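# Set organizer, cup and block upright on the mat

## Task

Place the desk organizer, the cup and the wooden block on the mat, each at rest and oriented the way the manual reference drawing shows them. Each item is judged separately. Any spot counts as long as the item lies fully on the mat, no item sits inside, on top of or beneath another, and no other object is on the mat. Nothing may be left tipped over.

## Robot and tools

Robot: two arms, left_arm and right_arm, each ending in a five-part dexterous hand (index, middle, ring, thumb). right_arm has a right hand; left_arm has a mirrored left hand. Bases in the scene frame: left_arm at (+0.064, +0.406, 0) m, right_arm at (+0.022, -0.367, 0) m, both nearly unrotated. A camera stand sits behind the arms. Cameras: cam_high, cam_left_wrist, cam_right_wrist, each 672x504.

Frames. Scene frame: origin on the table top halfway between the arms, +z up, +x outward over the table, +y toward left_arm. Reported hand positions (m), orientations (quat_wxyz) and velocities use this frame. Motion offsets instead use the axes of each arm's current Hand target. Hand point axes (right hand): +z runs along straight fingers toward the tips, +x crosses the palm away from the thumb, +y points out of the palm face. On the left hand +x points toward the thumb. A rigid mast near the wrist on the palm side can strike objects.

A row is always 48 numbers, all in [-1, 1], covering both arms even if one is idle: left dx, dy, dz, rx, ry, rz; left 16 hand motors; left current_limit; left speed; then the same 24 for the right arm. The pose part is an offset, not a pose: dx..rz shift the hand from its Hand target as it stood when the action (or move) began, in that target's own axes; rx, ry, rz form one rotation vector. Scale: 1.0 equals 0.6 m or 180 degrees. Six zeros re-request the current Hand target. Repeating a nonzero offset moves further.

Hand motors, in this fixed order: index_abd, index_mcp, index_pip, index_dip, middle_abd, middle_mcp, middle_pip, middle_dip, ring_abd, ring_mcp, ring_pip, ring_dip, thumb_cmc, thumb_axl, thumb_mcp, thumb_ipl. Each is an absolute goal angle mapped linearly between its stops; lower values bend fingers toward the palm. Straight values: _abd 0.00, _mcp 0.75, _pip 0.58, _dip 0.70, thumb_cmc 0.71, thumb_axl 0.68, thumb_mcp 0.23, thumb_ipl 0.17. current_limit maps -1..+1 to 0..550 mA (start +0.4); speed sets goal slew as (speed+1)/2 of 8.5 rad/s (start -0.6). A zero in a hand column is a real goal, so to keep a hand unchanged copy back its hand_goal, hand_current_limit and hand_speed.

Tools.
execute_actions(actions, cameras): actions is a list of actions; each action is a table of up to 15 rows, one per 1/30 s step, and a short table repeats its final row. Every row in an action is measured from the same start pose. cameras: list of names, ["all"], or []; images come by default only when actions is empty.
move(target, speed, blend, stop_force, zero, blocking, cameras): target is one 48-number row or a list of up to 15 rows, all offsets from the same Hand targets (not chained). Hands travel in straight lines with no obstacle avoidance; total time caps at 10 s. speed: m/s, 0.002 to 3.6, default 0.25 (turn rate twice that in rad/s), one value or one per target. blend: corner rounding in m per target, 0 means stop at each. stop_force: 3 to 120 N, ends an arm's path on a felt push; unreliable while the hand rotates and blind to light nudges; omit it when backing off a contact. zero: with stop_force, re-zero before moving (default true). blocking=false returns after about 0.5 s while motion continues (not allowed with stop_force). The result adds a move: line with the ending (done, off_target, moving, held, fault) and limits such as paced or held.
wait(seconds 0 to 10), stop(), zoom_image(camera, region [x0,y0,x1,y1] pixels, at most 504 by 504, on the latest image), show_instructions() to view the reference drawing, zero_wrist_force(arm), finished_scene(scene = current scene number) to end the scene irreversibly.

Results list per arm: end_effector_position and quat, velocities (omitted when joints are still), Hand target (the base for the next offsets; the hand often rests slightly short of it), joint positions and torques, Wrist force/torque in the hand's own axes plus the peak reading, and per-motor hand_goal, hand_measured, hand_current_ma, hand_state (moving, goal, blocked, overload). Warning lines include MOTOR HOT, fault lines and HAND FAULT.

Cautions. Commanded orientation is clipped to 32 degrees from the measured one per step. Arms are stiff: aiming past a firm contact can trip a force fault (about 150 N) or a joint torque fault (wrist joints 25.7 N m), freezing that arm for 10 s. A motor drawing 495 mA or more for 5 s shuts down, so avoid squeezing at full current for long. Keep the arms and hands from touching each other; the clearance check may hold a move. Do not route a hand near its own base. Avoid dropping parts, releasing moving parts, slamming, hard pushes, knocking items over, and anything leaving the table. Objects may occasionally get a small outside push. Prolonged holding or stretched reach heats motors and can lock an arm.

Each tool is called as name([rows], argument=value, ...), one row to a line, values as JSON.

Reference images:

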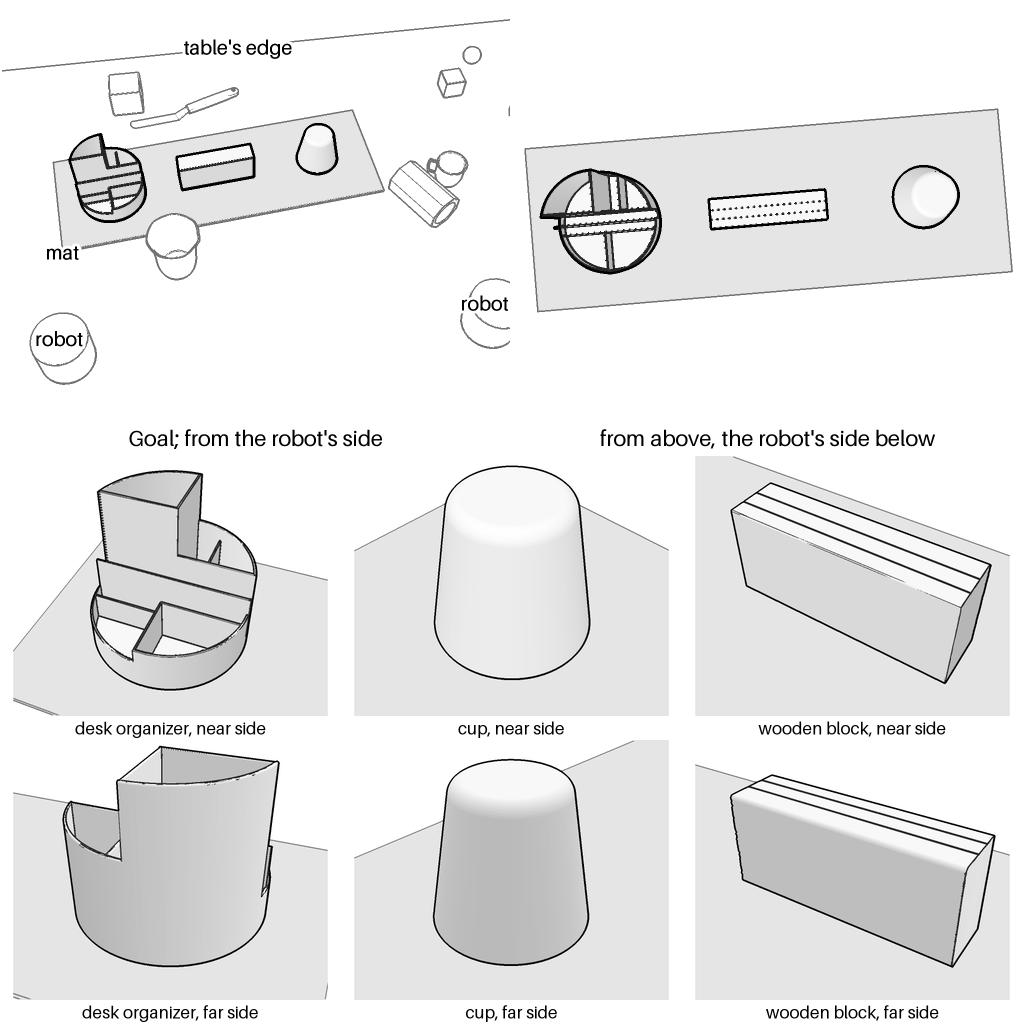

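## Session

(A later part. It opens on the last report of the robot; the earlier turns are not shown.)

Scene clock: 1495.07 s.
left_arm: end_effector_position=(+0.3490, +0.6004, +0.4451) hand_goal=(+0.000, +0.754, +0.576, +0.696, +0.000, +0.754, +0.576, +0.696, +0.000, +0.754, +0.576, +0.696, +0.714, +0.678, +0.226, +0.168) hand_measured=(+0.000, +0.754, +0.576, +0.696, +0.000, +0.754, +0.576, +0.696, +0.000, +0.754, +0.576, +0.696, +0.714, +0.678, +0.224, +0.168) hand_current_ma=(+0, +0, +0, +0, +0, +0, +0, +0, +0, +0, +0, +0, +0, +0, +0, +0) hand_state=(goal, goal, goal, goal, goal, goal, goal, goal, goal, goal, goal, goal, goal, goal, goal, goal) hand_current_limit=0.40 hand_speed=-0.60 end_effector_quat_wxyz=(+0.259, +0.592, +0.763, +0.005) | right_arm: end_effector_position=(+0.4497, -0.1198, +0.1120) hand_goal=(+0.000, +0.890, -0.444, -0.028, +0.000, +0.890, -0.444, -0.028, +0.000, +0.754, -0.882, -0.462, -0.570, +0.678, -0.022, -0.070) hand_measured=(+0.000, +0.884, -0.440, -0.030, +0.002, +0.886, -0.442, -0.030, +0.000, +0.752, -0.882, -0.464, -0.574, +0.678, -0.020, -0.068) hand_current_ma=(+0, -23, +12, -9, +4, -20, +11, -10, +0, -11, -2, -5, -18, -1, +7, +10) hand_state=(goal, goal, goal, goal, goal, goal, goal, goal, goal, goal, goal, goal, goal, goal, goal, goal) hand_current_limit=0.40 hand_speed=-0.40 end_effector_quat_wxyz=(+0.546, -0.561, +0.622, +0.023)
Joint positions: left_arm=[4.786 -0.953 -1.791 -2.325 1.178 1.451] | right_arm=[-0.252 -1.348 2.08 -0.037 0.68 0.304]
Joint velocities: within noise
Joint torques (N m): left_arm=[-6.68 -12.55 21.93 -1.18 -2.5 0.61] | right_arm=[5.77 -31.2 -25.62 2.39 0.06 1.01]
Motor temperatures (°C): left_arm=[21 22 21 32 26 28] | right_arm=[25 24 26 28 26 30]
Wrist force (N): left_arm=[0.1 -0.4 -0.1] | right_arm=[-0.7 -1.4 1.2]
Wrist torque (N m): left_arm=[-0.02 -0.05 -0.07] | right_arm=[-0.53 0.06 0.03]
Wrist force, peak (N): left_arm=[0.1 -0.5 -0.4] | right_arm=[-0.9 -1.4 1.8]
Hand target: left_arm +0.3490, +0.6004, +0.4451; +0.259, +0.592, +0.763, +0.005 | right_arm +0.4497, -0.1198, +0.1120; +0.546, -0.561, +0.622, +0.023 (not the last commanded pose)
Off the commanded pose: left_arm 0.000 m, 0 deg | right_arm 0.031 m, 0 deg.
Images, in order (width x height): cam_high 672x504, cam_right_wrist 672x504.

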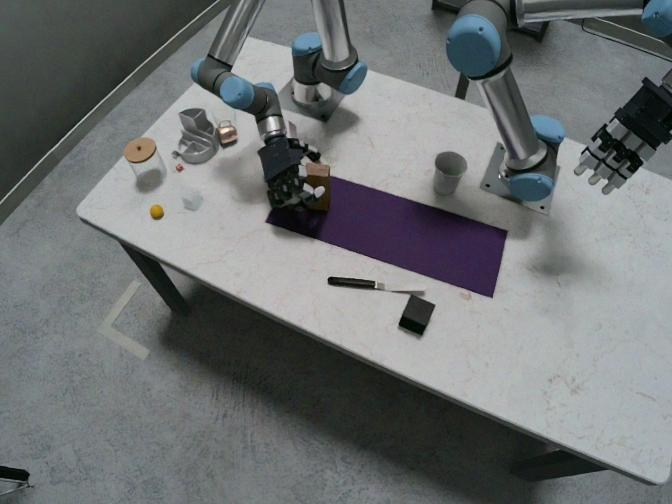

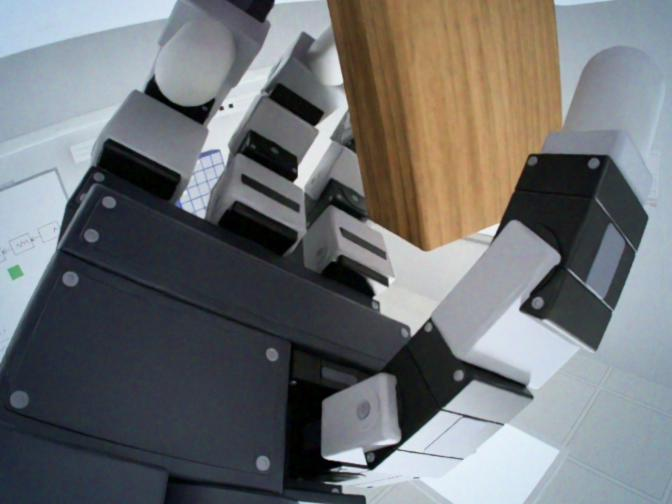

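zoom_image(camera="cam_high", region=[230, 100, 356, 226])

zoom_image(camera="cam_right_wrist", region=[168, 0, 672, 504])

Scaled by 4.000 from the camera's 672x504 image, which has a finer 960x720 frame.

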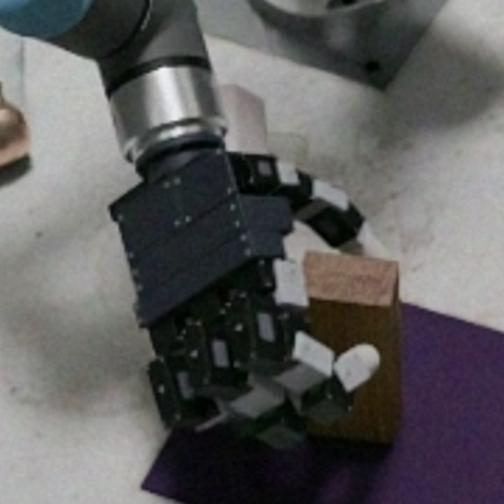

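Scaled by 1.000.

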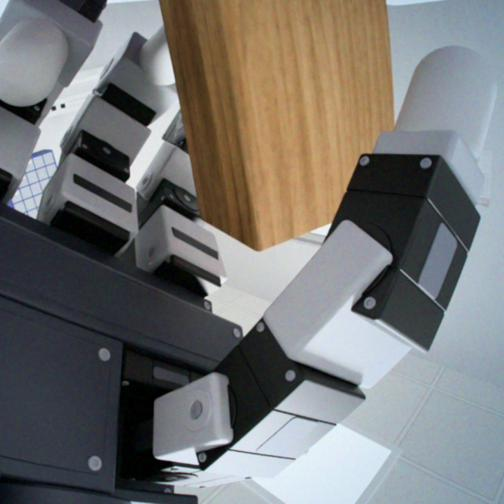

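zoom_image(camera="cam_high", region=[260, 100, 330, 170])

Scaled by 7.200 from the camera's 672x504 image, which has a finer 960x720 frame.

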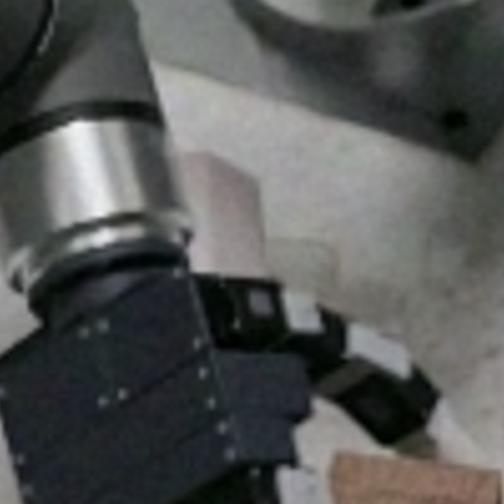

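move(target=[0,0,0,0,0,0,0,0.754,0.576,0.696,0,0.754,0.576,0.696,0,0.754,0.576,0.696,0.714,0.678,0.226,0.168,0.4,-0.6,-0.157,-0.129,-0.0902,0,0,0,0,0.89,-0.445,-0.029,0,0.89,-0.445,-0.029,0,0.754,-0.883,-0.463,-0.571,0.678,-0.022,-0.07,0.4,-0.4], speed=0.3, cameras=["cam_high","cam_right_wrist"])

zoom_image(camera="cam_high", region=[200, 80, 368, 248])

Scene clock: 1613.23 s.
left_arm: end_effector_position=(+0.3490, +0.6004, +0.4451) hand_goal=(+0.000, +0.754, +0.576, +0.696, +0.000, +0.754, +0.576, +0.696, +0.000, +0.754, +0.576, +0.696, +0.714, +0.678, +0.226, +0.168) hand_measured=(+0.000, +0.754, +0.576, +0.696, +0.000, +0.754, +0.576, +0.696, +0.000, +0.754, +0.576, +0.696, +0.714, +0.678, +0.224, +0.168) hand_current_ma=(+0, +0, +0, +0, +0, +0, +0, +0, +0, +0, +0, +0, +0, +0, +0, +0) hand_state=(goal, goal, goal, goal, goal, goal, goal, goal, goal, goal, goal, goal, goal, goal, goal, goal) hand_current_limit=0.40 hand_speed=-0.60 end_effector_quat_wxyz=(+0.259, +0.592, +0.763, +0.005) | right_arm: end_effector_position=(+0.4491, -0.1198, +0.2453) hand_goal=(+0.000, +0.890, -0.444, -0.028, +0.000, +0.890, -0.444, -0.028, +0.000, +0.754, -0.882, -0.462, -0.570, +0.678, -0.022, -0.070) hand_measured=(+0.000, +0.884, -0.440, -0.030, +0.002, +0.886, -0.442, -0.030, +0.000, +0.752, -0.882, -0.464, -0.574, +0.678, -0.020, -0.068) hand_current_ma=(+0, -23, +12, -9, +3, -20, +11, -10, +0, -11, -2, -5, -19, -1, +7, +10) hand_state=(goal, goal, goal, goal, goal, goal, goal, goal, goal, goal, goal, goal, goal, goal, goal, goal) hand_current_limit=0.40 hand_speed=-0.40 end_effector_quat_wxyz=(+0.546, -0.561, +0.622, +0.023)
Joint positions: left_arm=[4.786 -0.953 -1.791 -2.325 1.178 1.451] | right_arm=[-0.253 -1.528 1.89 0.333 0.68 0.303]
Joint torques (N m): left_arm=[-5.13 -12.26 20.65 -1.13 -2.18 0.34] | right_arm=[-9.8 -28.73 -31.36 2 -2.83 -1.34]
Wrist force (N): left_arm=[0.2 -0.3 -0.1] | right_arm=[1.9 1.4 1.3]
Wrist torque (N m): left_arm=[0.00 -0.06 -0.07] | right_arm=[-0.14 -0.29 0.23]
Wrist force, peak (N): left_arm=[0.2 -0.7 -0.1] | right_arm=[3.0 2.2 2.1]
Hand target: left_arm +0.3490, +0.6004, +0.4451; +0.259, +0.592, +0.763, +0.005 | right_arm +0.4491, -0.1198, +0.2454; +0.546, -0.561, +0.622, +0.023
Off the commanded pose: left_arm 0.000 m, 0 deg | right_arm 0.000 m, 0 deg.
move: done
Images, in order (width x height): cam_high 672x504, cam_right_wrist 672x504.

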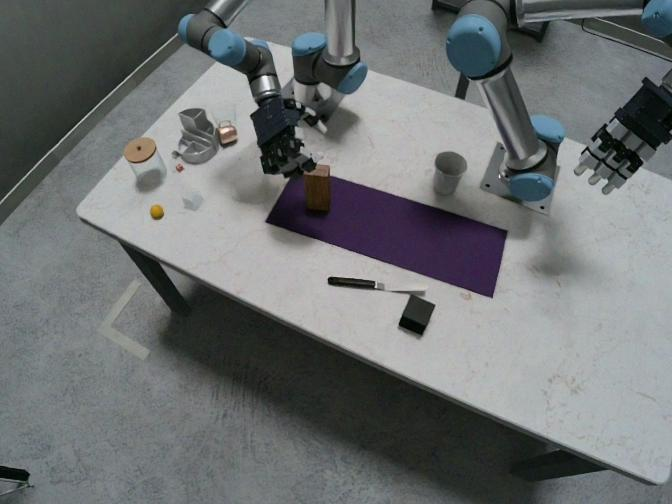

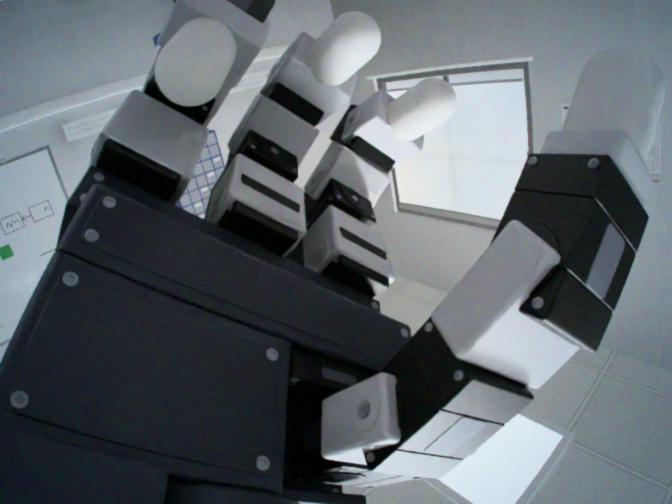

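Scaled by 3.000 from the camera's 672x504 image, which has a finer 960x720 frame.

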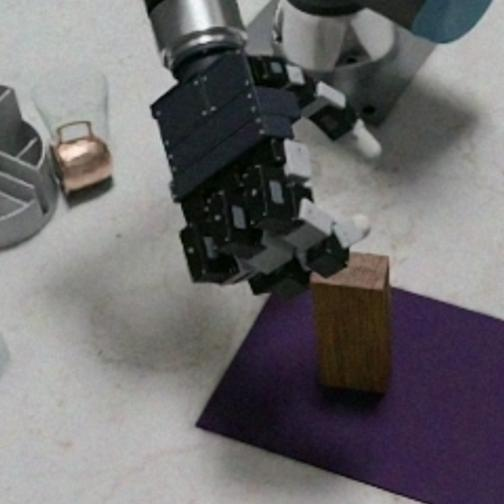

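move([
  [0,0,0,0,0,0,0,0.754,0.576,0.696,0,0.754,0.576,0.696,0,0.754,0.576,0.696,0.714,0.678,0.226,0.168,0.4,-0.6,0.0178,-0.0162,-0.008,0,0,0,0,0.89,-0.445,-0.029,0,0.89,-0.445,-0.029,0,0.754,-0.883,-0.463,-0.571,0.678,-0.022,-0.07,0.4,-0.4],
  [0,0,0,0,0,0,0,0.754,0.576,0.696,0,0.754,0.576,0.696,0,0.754,0.576,0.696,0.714,0.678,0.226,0.168,0.4,-0.6,0.2163,0.1463,0.106,0,0,0,0,0.89,-0.445,-0.029,0,0.89,-0.445,-0.029,0,0.754,-0.883,-0.463,-0.571,0.678,-0.022,-0.07,0.4,-0.4],
], speed=[0.1,0.07], stop_force=10, cameras=["cam_high","cam_right_wrist"])

zoom_image(camera="cam_high", region=[200, 80, 368, 248])

Scene clock: 1656.50 s.
left_arm: end_effector_position=(+0.3490, +0.6004, +0.4451) hand_goal=(+0.000, +0.754, +0.576, +0.696, +0.000, +0.754, +0.576, +0.696, +0.000, +0.754, +0.576, +0.696, +0.714, +0.678, +0.226, +0.168) hand_measured=(+0.000, +0.754, +0.576, +0.696, +0.000, +0.754, +0.576, +0.696, +0.000, +0.754, +0.576, +0.696, +0.714, +0.678, +0.224, +0.168) hand_current_ma=(+0, +0, +0, +0, +0, +0, +0, +0, +0, +0, +0, +0, +0, +0, +0, +0) hand_state=(goal, goal, goal, goal, goal, goal, goal, goal, goal, goal, goal, goal, goal, goal, goal, goal) hand_current_limit=0.40 hand_speed=-0.60 end_effector_quat_wxyz=(+0.259, +0.592, +0.763, +0.005) | right_arm: end_effector_position=(+0.4560, -0.1339, +0.1127) hand_goal=(+0.000, +0.890, -0.444, -0.028, +0.000, +0.890, -0.444, -0.028, +0.000, +0.754, -0.882, -0.462, -0.570, +0.678, -0.022, -0.070) hand_measured=(+0.000, +0.884, -0.440, -0.030, +0.002, +0.886, -0.442, -0.030, +0.000, +0.752, -0.882, -0.464, -0.574, +0.678, -0.020, -0.068) hand_current_ma=(+0, -23, +12, -9, +3, -20, +11, -10, +0, -11, -2, -5, -20, -1, +6, +10) hand_state=(goal, goal, goal, goal, goal, goal, goal, goal, goal, goal, goal, goal, goal, goal, goal, goal) hand_current_limit=0.40 hand_speed=-0.40 end_effector_quat_wxyz=(+0.546, -0.561, +0.622, +0.023)
Joint positions: left_arm=[4.786 -0.953 -1.791 -2.325 1.178 1.451] | right_arm=[-0.289 -1.331 2.062 -0.005 0.652 0.264]
Joint torques (N m): left_arm=[-5.18 -13.17 22.2 -1.18 -2.45 0.73] | right_arm=[5.75 -31.07 -25.75 2.46 -1.7 1.27]
Wrist force (N): left_arm=[0.1 -0.3 -0.1] | right_arm=[-0.4 -1.0 1.2]
Wrist torque (N m): left_arm=[0.00 -0.04 -0.07] | right_arm=[-0.34 -0.07 0.18]
Wrist force, peak (N): left_arm=[0.1 -0.7 -0.2] | right_arm=[-74.3 -76.1 -38.6]
Hand target: left_arm +0.3490, +0.6004, +0.4451; +0.259, +0.592, +0.763, +0.005 | right_arm +0.4559, -0.1339, +0.1127; +0.546, -0.561, +0.622, +0.023 (not the last commanded pose)
Off the commanded pose: left_arm 0.000 m, 0 deg | right_arm 0.036 m, 0 deg.
move: contact (right_arm); path passed 1 of 2 targets
Images, in order (width x height): cam_high 672x504, cam_right_wrist 672x504.

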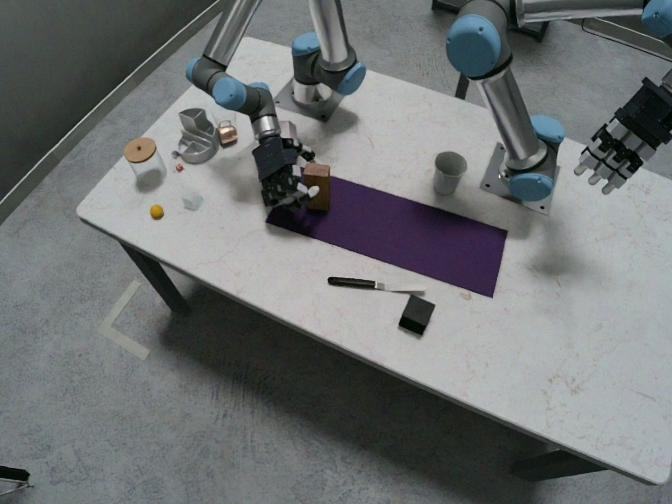

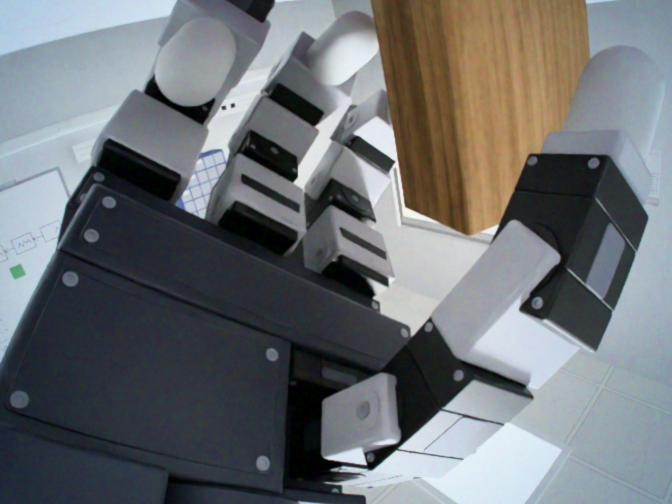

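Scaled by 3.000 from the camera's 672x504 image, which has a finer 960x720 frame.

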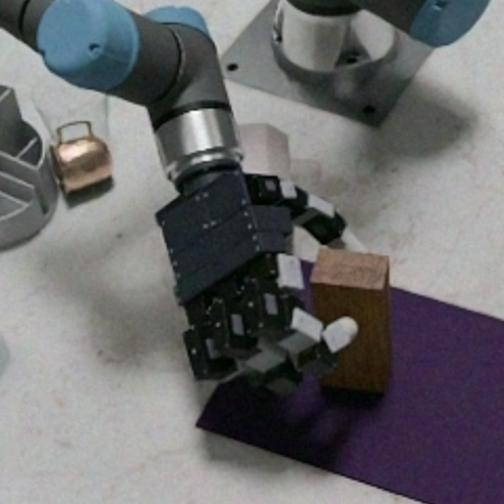

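move([
  [0,0,0,0,0,0,0,0.754,0.576,0.696,0,0.754,0.576,0.696,0,0.754,0.576,0.696,0.714,0.678,0.226,0.168,0.4,-0.6,0,0,0,0,0,0,0,0.78,-0.737,-0.101,0,0.78,-0.737,-0.101,0,0.754,-0.883,-0.463,-0.571,0.678,-0.224,-0.264,0.4,-0.7],
  [0,0,0,0,0,0,0,0.754,0.576,0.696,0,0.754,0.576,0.696,0,0.754,0.576,0.696,0.714,0.678,0.226,0.168,0.4,-0.6,-0.0471,-0.0386,-0.0271,0,0,0,0,0.78,-0.737,-0.101,0,0.78,-0.737,-0.101,0,0.754,-0.883,-0.463,-0.571,0.678,-0.224,-0.264,0.4,-0.7],
  [0,0,0,0,0,0,0,0.754,0.576,0.696,0,0.754,0.576,0.696,0,0.754,0.576,0.696,0.714,0.678,0.226,0.168,0.4,-0.6,-0.1524,0.0199,0.073,0,0,0,0,0.78,-0.737,-0.101,0,0.78,-0.737,-0.101,0,0.754,-0.883,-0.463,-0.571,0.678,-0.224,-0.264,0.4,-0.7],
], speed=[0.1,0.08,0.12], blend=[0,0.015,0], cameras=["cam_high","cam_right_wrist"])

zoom_image(camera="cam_high", region=[200, 80, 368, 248])

Scene clock: 1724.73 s.
left_arm: end_effector_position=(+0.3490, +0.6004, +0.4451) hand_goal=(+0.000, +0.754, +0.576, +0.696, +0.000, +0.754, +0.576, +0.696, +0.000, +0.754, +0.576, +0.696, +0.714, +0.678, +0.226, +0.168) hand_measured=(+0.000, +0.754, +0.576, +0.696, +0.000, +0.754, +0.576, +0.696, +0.000, +0.754, +0.576, +0.696, +0.714, +0.678, +0.224, +0.168) hand_current_ma=(+0, +0, +0, +0, +0, +0, +0, +0, +0, +0, +0, +0, +0, +0, +0, +0) hand_state=(goal, goal, goal, goal, goal, goal, goal, goal, goal, goal, goal, goal, goal, goal, goal, goal) hand_current_limit=0.40 hand_speed=-0.60 end_effector_quat_wxyz=(+0.259, +0.592, +0.763, +0.005) | right_arm: end_effector_position=(+0.4553, -0.0400, +0.1525) hand_goal=(+0.000, +0.780, -0.736, -0.100, +0.000, +0.780, -0.736, -0.100, +0.000, +0.754, -0.882, -0.462, -0.570, +0.678, -0.224, -0.264) hand_measured=(+0.000, +0.814, -0.668, -0.090, +0.002, +0.794, -0.724, -0.100, +0.000, +0.752, -0.882, -0.464, -0.582, +0.672, -0.078, -0.154) hand_current_ma=(+0, +163, +310, +39, +3, +63, +54, +2, +0, -11, -2, -5, -49, -25, +385, +385) hand_state=(goal, blocked, blocked, goal, goal, goal, goal, goal, goal, goal, goal, goal, goal, goal, blocked, blocked) hand_current_limit=0.40 hand_speed=-0.70 end_effector_quat_wxyz=(+0.546, -0.561, +0.622, +0.023)
Joint positions: left_arm=[4.786 -0.953 -1.791 -2.325 1.178 1.451] | right_arm=[-0.014 -1.392 1.979 -0.034 0.875 0.502]
Joint torques (N m): left_arm=[-4.17 -11.89 21.51 -0.93 -2.26 0.68] | right_arm=[12.5 -17.57 -29.86 -2.32 1.12 1.97]
Wrist force (N): left_arm=[0.0 -0.5 -0.1] | right_arm=[4.5 2.8 1.5]
Wrist torque (N m): left_arm=[-0.03 -0.03 -0.08] | right_arm=[-0.06 -0.43 0.11]
Wrist force, peak (N): left_arm=[0.3 -0.6 -0.1] | right_arm=[4.3 3.1 1.7]
Hand target: left_arm +0.3490, +0.6004, +0.4451; +0.259, +0.592, +0.763, +0.005 | right_arm +0.4553, -0.0399, +0.1525; +0.546, -0.561, +0.622, +0.023
Off the commanded pose: left_arm 0.000 m, 0 deg | right_arm 0.000 m, 0 deg.
move: done
Images, in order (width x height): cam_high 672x504, cam_right_wrist 672x504.

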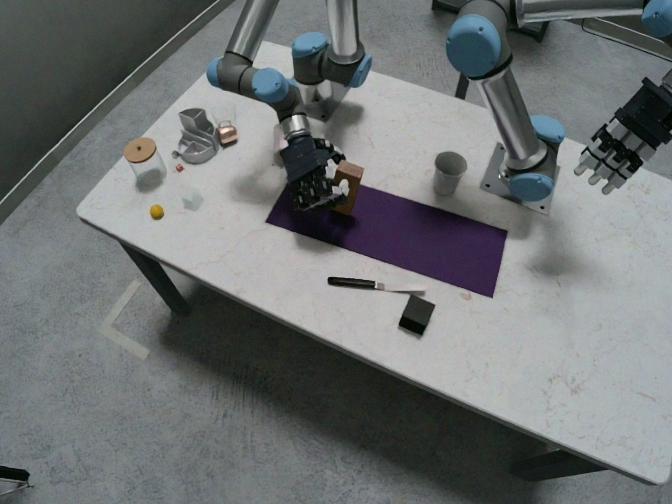

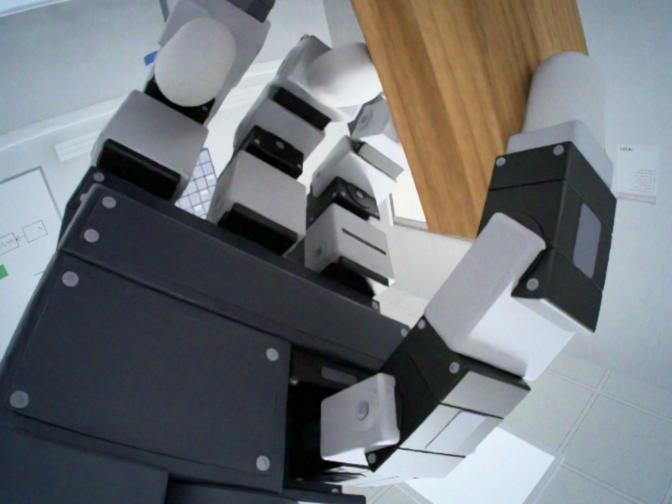

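Scaled by 3.000 from the camera's 672x504 image, which has a finer 960x720 frame.

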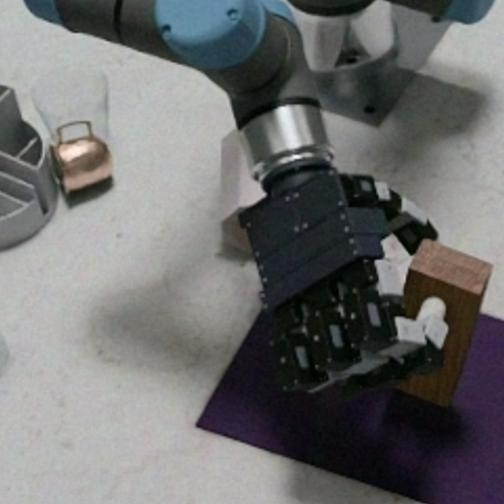

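move(target=[0,0,0,0,0,0,0,0.754,0.576,0.696,0,0.754,0.576,0.696,0,0.754,0.576,0.696,0.714,0.678,0.226,0.168,0.4,-0.6,0.0589,0.0483,0.0338,0,0,0,0,0.78,-0.737,-0.101,0,0.78,-0.737,-0.101,0,0.754,-0.883,-0.463,-0.571,0.678,-0.224,-0.264,0.4,-0.7], speed=0.06, stop_force=5, cameras=["cam_high"])

zoom_image(camera="cam_high", region=[250, 110, 418, 278])

Scene clock: 1737.10 s.
left_arm: end_effector_position=(+0.3490, +0.6004, +0.4451) hand_goal=(+0.000, +0.754, +0.576, +0.696, +0.000, +0.754, +0.576, +0.696, +0.000, +0.754, +0.576, +0.696, +0.714, +0.678, +0.226, +0.168) hand_measured=(+0.000, +0.754, +0.576, +0.696, +0.000, +0.754, +0.576, +0.696, +0.000, +0.754, +0.576, +0.696, +0.714, +0.678, +0.224, +0.168) hand_current_ma=(+0, +0, +0, +0, +0, +0, +0, +0, +0, +0, +0, +0, +0, +0, +0, +0) hand_state=(goal, goal, goal, goal, goal, goal, goal, goal, goal, goal, goal, goal, goal, goal, goal, goal) hand_current_limit=0.40 hand_speed=-0.60 end_effector_quat_wxyz=(+0.259, +0.592, +0.763, +0.005) | right_arm: end_effector_position=(+0.4553, -0.0400, +0.1160) hand_goal=(+0.000, +0.780, -0.736, -0.100, +0.000, +0.780, -0.736, -0.100, +0.000, +0.754, -0.882, -0.462, -0.570, +0.678, -0.224, -0.264) hand_measured=(-0.002, +0.822, -0.696, -0.092, +0.002, +0.786, -0.730, -0.102, +0.000, +0.752, -0.882, -0.464, -0.582, +0.674, -0.074, -0.160) hand_current_ma=(-4, +197, +177, +32, +3, +27, +23, -5, +0, -12, -2, -5, -50, -24, +385, +385) hand_state=(goal, blocked, blocked, goal, goal, goal, goal, goal, goal, goal, goal, goal, goal, goal, blocked, blocked) hand_current_limit=0.40 hand_speed=-0.70 end_effector_quat_wxyz=(+0.546, -0.561, +0.622, +0.023)
Joint positions: left_arm=[4.786 -0.953 -1.791 -2.325 1.178 1.451] | right_arm=[-0.014 -1.335 2.022 -0.133 0.875 0.501]
Joint torques (N m): left_arm=[-4.46 -12.42 22.24 -0.98 -2.35 0.52] | right_arm=[7.52 -34.59 -29.61 1.9 0.87 0.63]
Wrist force (N): left_arm=[0.0 -0.5 -0.2] | right_arm=[4.4 3.0 1.6]
Wrist torque (N m): left_arm=[-0.02 -0.04 -0.08] | right_arm=[-0.05 -0.40 0.12]
Wrist force, peak (N): left_arm=[0.2 -0.6 -0.2] | right_arm=[4.5 3.4 1.7]
Hand target: left_arm +0.3490, +0.6004, +0.4451; +0.259, +0.592, +0.763, +0.005 | right_arm +0.4553, -0.0400, +0.1160; +0.546, -0.561, +0.622, +0.023 (not the last commanded pose)
Off the commanded pose: left_arm 0.000 m, 0 deg | right_arm 0.014 m, 0 deg.
move: contact (right_arm)
Images, in order (width x height): cam_high 672x504.

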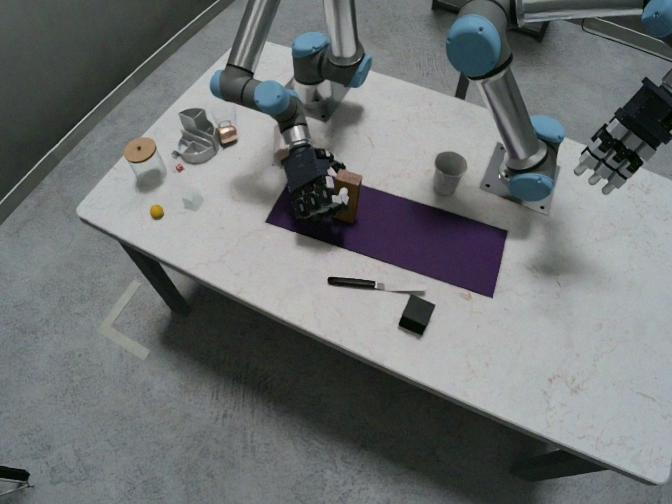

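Scaled by 3.000 from the camera's 672x504 image, which has a finer 960x720 frame.

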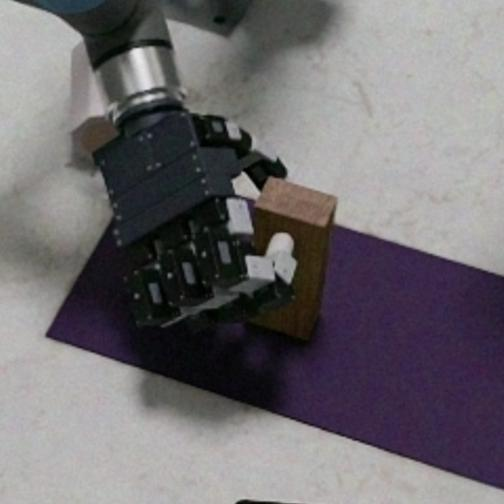

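move(target=[0,0,0,0,0,0,0,0.754,0.576,0.696,0,0.754,0.576,0.696,0,0.754,0.576,0.696,0.714,0.678,0.226,0.168,0.4,-0.6,0.0047,0.0039,0.0027,0,0,0,0,0.78,-0.737,-0.101,0,0.78,-0.737,-0.101,0,0.754,-0.883,-0.463,-0.571,0.678,-0.224,-0.264,0.4,-0.7], speed=0.02, stop_force=8)

move(target=[0,0,0,0,0,0,0,0.754,0.576,0.696,0,0.754,0.576,0.696,0,0.754,0.576,0.696,0.714,0.678,0.226,0.168,0.4,-0.6,0,0,0,0,0,0,0,0.89,-0.445,-0.029,0,0.89,-0.445,-0.029,0,0.754,-0.883,-0.463,-0.571,0.678,-0.022,-0.07,0.4,-0.7], speed=0.05, cameras=["cam_high","cam_right_wrist"])

zoom_image(camera="cam_high", region=[250, 110, 418, 278])

Scene clock: 1750.30 s.
left_arm: end_effector_position=(+0.3490, +0.6004, +0.4451) hand_goal=(+0.000, +0.754, +0.576, +0.696, +0.000, +0.754, +0.576, +0.696, +0.000, +0.754, +0.576, +0.696, +0.714, +0.678, +0.226, +0.168) hand_measured=(+0.000, +0.754, +0.576, +0.696, +0.000, +0.754, +0.576, +0.696, +0.000, +0.754, +0.576, +0.696, +0.714, +0.678, +0.224, +0.168) hand_current_ma=(+0, +0, +0, +0, +0, +0, +0, +0, +0, +0, +0, +0, +0, +0, +0, +0) hand_state=(goal, goal, goal, goal, goal, goal, goal, goal, goal, goal, goal, goal, goal, goal, goal, goal) hand_current_limit=0.40 hand_speed=-0.60 end_effector_quat_wxyz=(+0.259, +0.592, +0.763, +0.005) | right_arm: end_effector_position=(+0.4553, -0.0400, +0.1120) hand_goal=(+0.000, +0.780, -0.736, -0.100, +0.000, +0.780, -0.736, -0.100, +0.000, +0.754, -0.882, -0.462, -0.570, +0.678, -0.224, -0.264) hand_measured=(-0.004, +0.822, -0.706, -0.106, +0.002, +0.784, -0.736, -0.102, +0.000, +0.752, -0.882, -0.464, -0.578, +0.676, -0.056, -0.190) hand_current_ma=(-16, +201, +134, -26, +3, +14, +1, -7, +0, -12, -2, -5, -34, -13, +385, +385) hand_state=(goal, blocked, blocked, goal, goal, goal, goal, goal, goal, goal, goal, goal, goal, goal, blocked, blocked) hand_current_limit=0.40 hand_speed=-0.70 end_effector_quat_wxyz=(+0.546, -0.561, +0.622, +0.023)
Joint positions: left_arm=[4.786 -0.953 -1.791 -2.325 1.178 1.451] | right_arm=[-0.014 -1.329 2.027 -0.144 0.875 0.501]
Joint torques (N m): left_arm=[-3.58 -12.76 20.79 -1 -2.25 0.4] | right_arm=[10.39 -16.57 -5.03 -2.19 1.12 1.09]
Wrist force (N): left_arm=[-0.2 -0.6 -0.1] | right_arm=[1.2 -0.6 -0.6]
Wrist torque (N m): left_arm=[-0.04 -0.01 -0.09] | right_arm=[-0.09 -0.42 0.19]
Wrist force, peak (N): left_arm=[0.2 -0.7 -0.3] | right_arm=[4.6 3.0 1.5]
Hand target: left_arm +0.3490, +0.6004, +0.4451; +0.259, +0.592, +0.763, +0.005 | right_arm +0.4553, -0.0400, +0.1120; +0.546, -0.561, +0.622, +0.023
Off the commanded pose: left_arm 0.000 m, 0 deg | right_arm 0.000 m, 0 deg.
move: done

Scene clock: 1750.87 s.
left_arm: end_effector_position=(+0.3490, +0.6004, +0.4451) hand_goal=(+0.000, +0.754, +0.576, +0.696, +0.000, +0.754, +0.576, +0.696, +0.000, +0.754, +0.576, +0.696, +0.714, +0.678, +0.226, +0.168) hand_measured=(+0.000, +0.754, +0.576, +0.696, +0.000, +0.754, +0.576, +0.696, +0.000, +0.754, +0.576, +0.696, +0.714, +0.678, +0.224, +0.168) hand_current_ma=(+0, +0, +0, +0, +0, +0, +0, +0, +0, +0, +0, +0, +0, +0, +0, +0) hand_state=(goal, goal, goal, goal, goal, goal, goal, goal, goal, goal, goal, goal, goal, goal, goal, goal) hand_current_limit=0.40 hand_speed=-0.60 end_effector_quat_wxyz=(+0.259, +0.592, +0.763, +0.005) | right_arm: end_effector_position=(+0.4553, -0.0400, +0.1120) hand_goal=(+0.000, +0.890, -0.444, -0.028, +0.000, +0.890, -0.444, -0.028, +0.000, +0.754, -0.882, -0.462, -0.570, +0.678, -0.022, -0.070) hand_measured=(-0.004, +0.884, -0.446, -0.030, +0.002, +0.880, -0.446, -0.030, +0.000, +0.752, -0.882, -0.464, -0.578, +0.676, -0.024, -0.072) hand_current_ma=(-16, -21, -11, -9, +3, -46, -10, -11, +0, -12, -2, -5, -34, -13, -10, -9) hand_state=(goal, goal, goal, goal, goal, goal, goal, goal, goal, goal, goal, goal, goal, goal, goal, goal) hand_current_limit=0.40 hand_speed=-0.70 end_effector_quat_wxyz=(+0.546, -0.561, +0.622, +0.023)
Joint positions: left_arm=[4.786 -0.953 -1.791 -2.325 1.178 1.451] | right_arm=[-0.014 -1.329 2.027 -0.144 0.875 0.501]
Joint torques (N m): left_arm=[-4.54 -13.92 20.88 -0.82 -2.19 0.44] | right_arm=[11.29 -19.34 -7.04 -1.62 0.76 1.4]
Wrist force (N): left_arm=[0.2 -0.6 0.0] | right_arm=[2.3 1.1 0.3]
Wrist torque (N m): left_arm=[-0.05 -0.05 -0.06] | right_arm=[-0.07 -0.41 0.16]
Wrist force, peak (N): left_arm=[0.2 -0.6 0.0] | right_arm=[2.6 1.1 0.4]
Hand target: left_arm +0.3490, +0.6004, +0.4451; +0.259, +0.592, +0.763, +0.005 | right_arm +0.4553, -0.0400, +0.1120; +0.546, -0.561, +0.622, +0.023
Off the commanded pose: left_arm 0.000 m, 0 deg | right_arm 0.000 m, 0 deg.
move: done
Images, in order (width x height): cam_high 672x504, cam_right_wrist 672x504.

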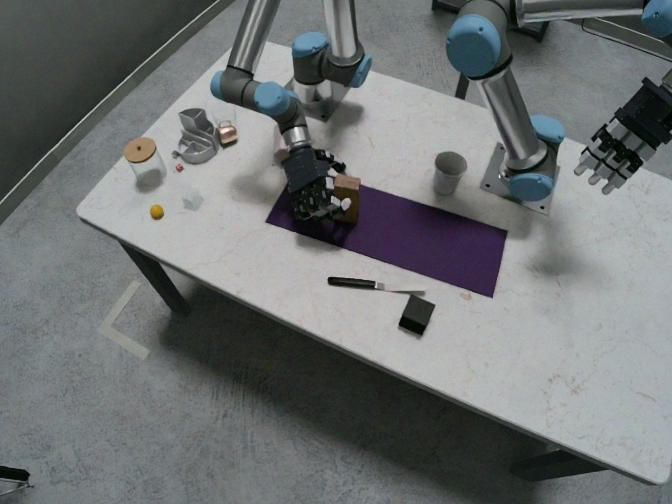

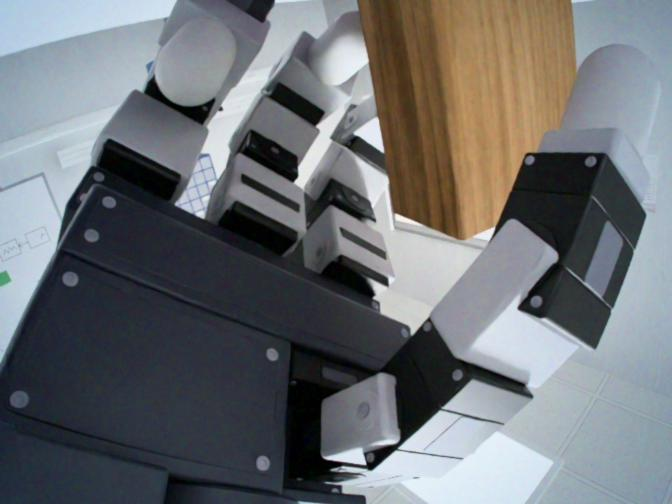

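Scaled by 3.000 from the camera's 672x504 image, which has a finer 960x720 frame.

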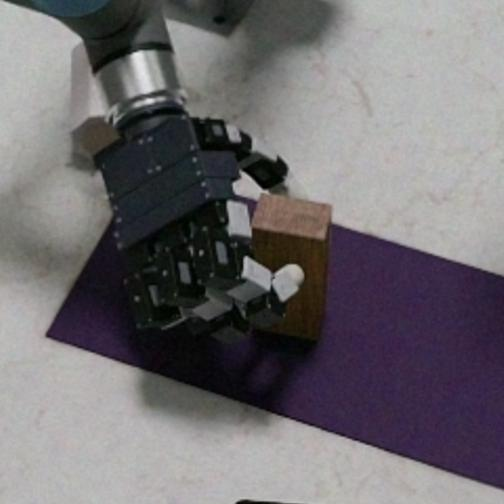

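move([
  [0,0,0,0,0,0,0,0.754,0.576,0.696,0,0.754,0.576,0.696,0,0.754,0.576,0.696,0.714,0.678,0.226,0.168,0.4,-0.6,0.0072,-0.0115,0.0038,0,0,0,0,0.89,-0.445,-0.029,0,0.89,-0.445,-0.029,0,0.754,-0.883,-0.463,-0.571,0.678,-0.022,-0.07,0.4,-0.7],
  [0,0,0,0,0,0,0,0.754,0.576,0.696,0,0.754,0.576,0.696,0,0.754,0.576,0.696,0.714,0.678,0.226,0.168,0.4,-0.6,0.0483,0.0223,0.0275,0,0,0,0,0.89,-0.445,-0.029,0,0.89,-0.445,-0.029,0,0.754,-0.883,-0.463,-0.571,0.678,-0.022,-0.07,0.4,-0.7],
], speed=[0.05,0.04], stop_force=7)

move(target=[0,0,0,0,0,0,0,0.754,0.576,0.696,0,0.754,0.576,0.696,0,0.754,0.576,0.696,0.714,0.678,0.226,0.168,0.4,-0.6,0,0,0,0,0,0,0,0.78,-0.737,-0.101,0,0.78,-0.737,-0.101,0,0.754,-0.883,-0.463,-0.571,0.678,-0.224,-0.264,0.6,-0.75], speed=0.05, cameras=["cam_high","cam_right_wrist"])

zoom_image(camera="cam_high", region=[250, 110, 418, 278])

Scene clock: 1768.97 s.
left_arm: end_effector_position=(+0.3490, +0.6004, +0.4451) hand_goal=(+0.000, +0.754, +0.576, +0.696, +0.000, +0.754, +0.576, +0.696, +0.000, +0.754, +0.576, +0.696, +0.714, +0.678, +0.226, +0.168) hand_measured=(+0.000, +0.754, +0.576, +0.696, +0.000, +0.754, +0.576, +0.696, +0.000, +0.754, +0.576, +0.696, +0.714, +0.678, +0.224, +0.168) hand_current_ma=(+0, +0, +0, +0, +0, +0, +0, +0, +0, +0, +0, +0, +0, +0, +0, +0) hand_state=(goal, goal, goal, goal, goal, goal, goal, goal, goal, goal, goal, goal, goal, goal, goal, goal) hand_current_limit=0.40 hand_speed=-0.60 end_effector_quat_wxyz=(+0.259, +0.592, +0.763, +0.005) | right_arm: end_effector_position=(+0.4630, -0.0440, +0.0771) hand_goal=(+0.000, +0.890, -0.444, -0.028, +0.000, +0.890, -0.444, -0.028, +0.000, +0.754, -0.882, -0.462, -0.570, +0.678, -0.022, -0.070) hand_measured=(-0.004, +0.884, -0.446, -0.030, +0.002, +0.880, -0.446, -0.030, +0.000, +0.752, -0.882, -0.464, -0.578, +0.676, -0.024, -0.072) hand_current_ma=(-16, -21, -11, -9, +3, -45, -10, -11, +0, -12, -2, -5, -34, -13, -10, -9) hand_state=(goal, goal, goal, goal, goal, goal, goal, goal, goal, goal, goal, goal, goal, goal, goal, goal) hand_current_limit=0.40 hand_speed=-0.70 end_effector_quat_wxyz=(+0.546, -0.561, +0.622, +0.023)
Joint positions: left_arm=[4.786 -0.953 -1.791 -2.325 1.178 1.451] | right_arm=[-0.025 -1.253 2.042 -0.23 0.865 0.494]
Joint torques (N m): left_arm=[-4.3 -12.82 19.96 -1.01 -2.08 0.63] | right_arm=[8.59 -18.98 -5.22 -2.35 0.31 1.54]
Wrist force (N): left_arm=[0.2 -0.1 -0.2] | right_arm=[2.1 1.1 0.2]
Wrist torque (N m): left_arm=[0.03 -0.07 -0.07] | right_arm=[-0.08 -0.36 0.20]
Wrist force, peak (N): left_arm=[0.2 -0.6 -0.3] | right_arm=[2.6 1.2 0.3]
Hand target: left_arm +0.3490, +0.6004, +0.4451; +0.259, +0.592, +0.763, +0.005 | right_arm +0.4629, -0.0440, +0.0771; +0.546, -0.561, +0.622, +0.023
Off the commanded pose: left_arm 0.000 m, 0 deg | right_arm 0.000 m, 0 deg.
move: done

Scene clock: 1769.63 s.
left_arm: end_effector_position=(+0.3490, +0.6004, +0.4451) hand_goal=(+0.000, +0.754, +0.576, +0.696, +0.000, +0.754, +0.576, +0.696, +0.000, +0.754, +0.576, +0.696, +0.714, +0.678, +0.226, +0.168) hand_measured=(+0.000, +0.754, +0.576, +0.696, +0.000, +0.754, +0.576, +0.696, +0.000, +0.754, +0.576, +0.696, +0.714, +0.678, +0.224, +0.168) hand_current_ma=(+0, +0, +0, +0, +0, +0, +0, +0, +0, +0, +0, +0, +0, +0, +0, +0) hand_state=(goal, goal, goal, goal, goal, goal, goal, goal, goal, goal, goal, goal, goal, goal, goal, goal) hand_current_limit=0.40 hand_speed=-0.60 end_effector_quat_wxyz=(+0.259, +0.592, +0.763, +0.005) | right_arm: end_effector_position=(+0.4629, -0.0440, +0.0771) hand_goal=(+0.000, +0.780, -0.736, -0.100, +0.000, +0.780, -0.736, -0.100, +0.000, +0.754, -0.882, -0.462, -0.570, +0.678, -0.224, -0.264) hand_measured=(-0.004, +0.836, -0.576, -0.086, +0.002, +0.778, -0.732, -0.098, +0.000, +0.752, -0.882, -0.464, -0.592, +0.664, -0.102, -0.202) hand_current_ma=(-13, +272, +440, +57, +3, -5, +18, +7, +0, -12, -2, -5, -99, -69, +440, +386) hand_state=(goal, blocked, blocked, goal, goal, goal, goal, goal, goal, goal, goal, goal, blocked, goal, blocked, blocked) hand_current_limit=0.60 hand_speed=-0.75 end_effector_quat_wxyz=(+0.546, -0.561, +0.622, +0.023)
Joint positions: left_arm=[4.786 -0.953 -1.791 -2.325 1.178 1.451] | right_arm=[-0.025 -1.253 2.042 -0.23 0.865 0.494]
Joint torques (N m): left_arm=[-4.88 -13.95 20.79 -0.87 -2.18 0.68] | right_arm=[8.94 -23.73 -8.51 -0.89 0.66 1.33]
Wrist force (N): left_arm=[0.2 -0.5 -0.1] | right_arm=[3.0 2.0 0.7]
Wrist torque (N m): left_arm=[-0.03 -0.05 -0.07] | right_arm=[-0.10 -0.34 0.20]
Wrist force, peak (N): left_arm=[0.0 -0.5 -0.4] | right_arm=[4.2 2.7 1.3]
Hand target: left_arm +0.3490, +0.6004, +0.4451; +0.259, +0.592, +0.763, +0.005 | right_arm +0.4629, -0.0440, +0.0771; +0.546, -0.561, +0.622, +0.023
Off the commanded pose: left_arm 0.000 m, 0 deg | right_arm 0.000 m, 0 deg.
move: done
Images, in order (width x height): cam_high 672x504, cam_right_wrist 672x504.

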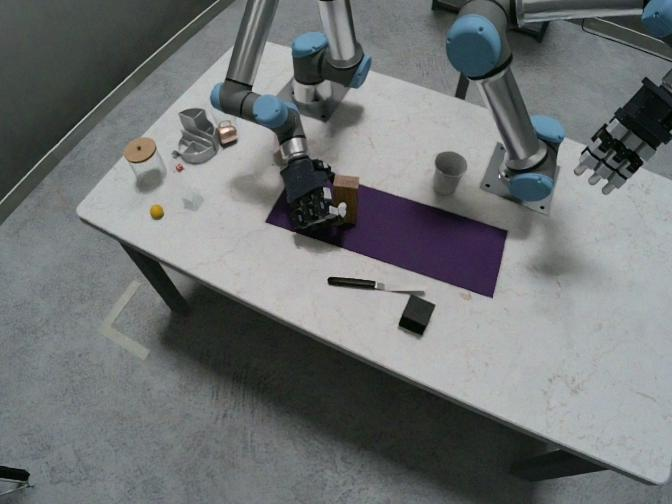

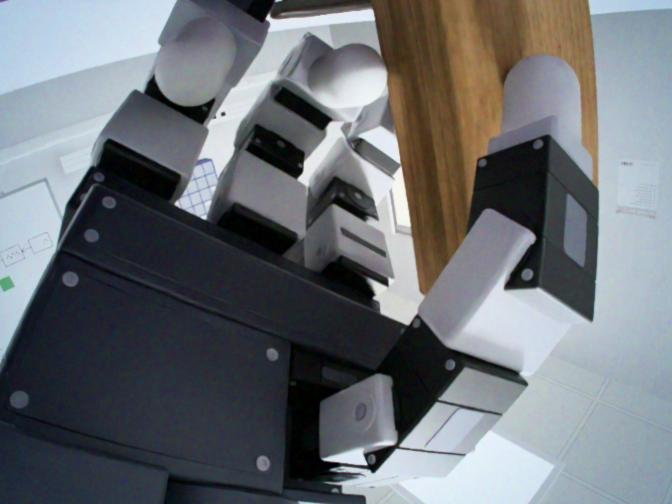

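Scaled by 3.000 from the camera's 672x504 image, which has a finer 960x720 frame.

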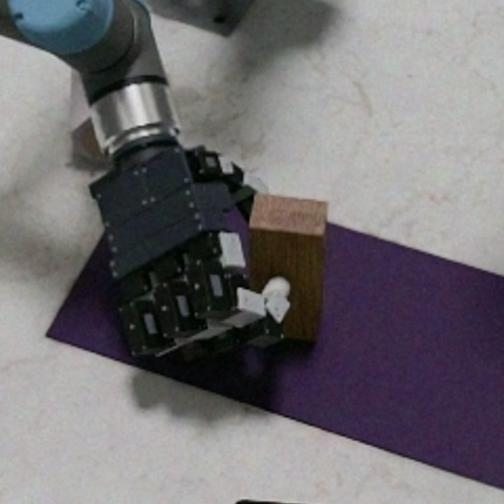

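move([
  [0,0,0,0,0,0,0,0.754,0.576,0.696,0,0.754,0.576,0.696,0,0.754,0.576,0.696,0.714,0.678,0.226,0.168,0.4,-0.6,-0.1061,-0.0869,-0.0609,0,0,0,0,0.78,-0.737,-0.101,0,0.78,-0.737,-0.101,0,0.754,-0.883,-0.463,-0.571,0.678,-0.224,-0.264,0.6,-0.75],
  [0,0,0,0,0,0,0,0.754,0.576,0.696,0,0.754,0.576,0.696,0,0.754,0.576,0.696,0.714,0.678,0.226,0.168,0.4,-0.6,-0.1061,-0.0869,-0.0609,0,0.287,-0.4095,0,0.78,-0.737,-0.101,0,0.78,-0.737,-0.101,0,0.754,-0.883,-0.463,-0.571,0.678,-0.224,-0.264,0.6,-0.75],
], speed=[0.12,0.3], cameras=["cam_high","cam_right_wrist"])

zoom_image(camera="cam_high", region=[250, 110, 418, 278])

Scene clock: 1789.60 s.
left_arm: end_effector_position=(+0.3490, +0.6004, +0.4451) hand_goal=(+0.000, +0.754, +0.576, +0.696, +0.000, +0.754, +0.576, +0.696, +0.000, +0.754, +0.576, +0.696, +0.714, +0.678, +0.226, +0.168) hand_measured=(+0.000, +0.754, +0.576, +0.696, +0.000, +0.754, +0.576, +0.696, +0.000, +0.754, +0.576, +0.696, +0.714, +0.678, +0.224, +0.168) hand_current_ma=(+0, +0, +0, +0, +0, +0, +0, +0, +0, +0, +0, +0, +0, +0, +0, +0) hand_state=(goal, goal, goal, goal, goal, goal, goal, goal, goal, goal, goal, goal, goal, goal, goal, goal) hand_current_limit=0.40 hand_speed=-0.60 end_effector_quat_wxyz=(+0.259, +0.592, +0.763, +0.005) | right_arm: end_effector_position=(+0.4625, -0.0438, +0.1672) hand_goal=(+0.000, +0.780, -0.736, -0.100, +0.000, +0.780, -0.736, -0.100, +0.000, +0.754, -0.882, -0.462, -0.570, +0.678, -0.224, -0.264) hand_measured=(-0.004, +0.838, -0.580, -0.084, +0.002, +0.778, -0.738, -0.102, +0.000, +0.752, -0.882, -0.464, -0.566, +0.680, -0.100, -0.208) hand_current_ma=(-13, +283, +440, +71, +3, -11, -4, -10, +0, -12, -2, -5, +20, +9, +440, +350) hand_state=(goal, blocked, blocked, goal, goal, goal, goal, goal, goal, goal, goal, goal, goal, goal, blocked, blocked) hand_current_limit=0.60 hand_speed=-0.75 end_effector_quat_wxyz=(-0.147, +0.766, -0.336, +0.527)
Joint positions: left_arm=[4.786 -0.953 -1.791 -2.325 1.178 1.451] | right_arm=[0.687 -1.198 1.591 0.188 2.323 -0.464]
Joint torques (N m): left_arm=[-3.63 -12.77 20.31 -0.83 -2.16 0.56] | right_arm=[14.43 -29.4 -27.69 -2 3.04 -1.93]
Wrist force (N): left_arm=[0.1 -0.3 -0.1] | right_arm=[-3.3 3.3 0.5]
Wrist torque (N m): left_arm=[-0.01 -0.05 -0.07] | right_arm=[0.15 -0.15 0.04]
Wrist force, peak (N): left_arm=[0.4 -0.6 -0.2] | right_arm=[4.6 3.2 1.7]
Hand target: left_arm +0.3490, +0.6004, +0.4451; +0.259, +0.592, +0.763, +0.005 | right_arm +0.4625, -0.0438, +0.1671; -0.147, +0.766, -0.336, +0.527
Off the commanded pose: left_arm 0.000 m, 0 deg | right_arm 0.000 m, 0 deg.
move: done
Images, in order (width x height): cam_high 672x504, cam_right_wrist 672x504.

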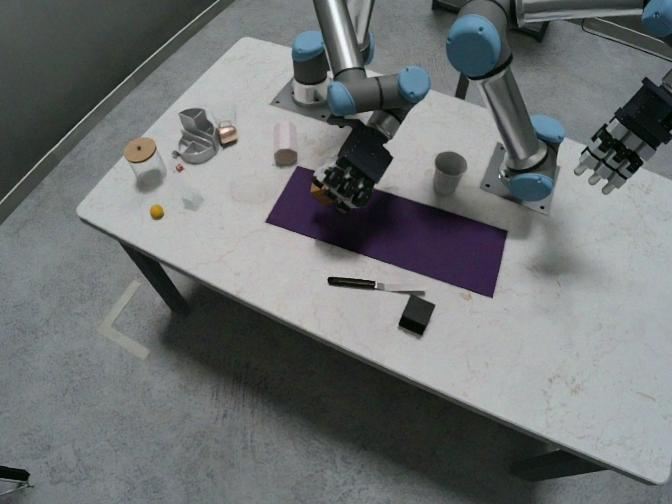

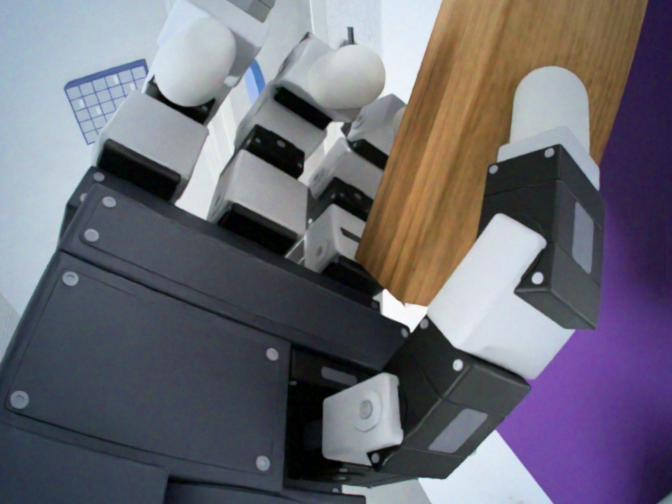

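Scaled by 3.000 from the camera's 672x504 image, which has a finer 960x720 frame.

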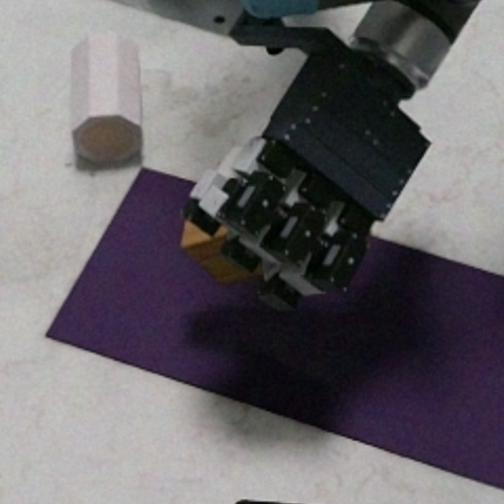

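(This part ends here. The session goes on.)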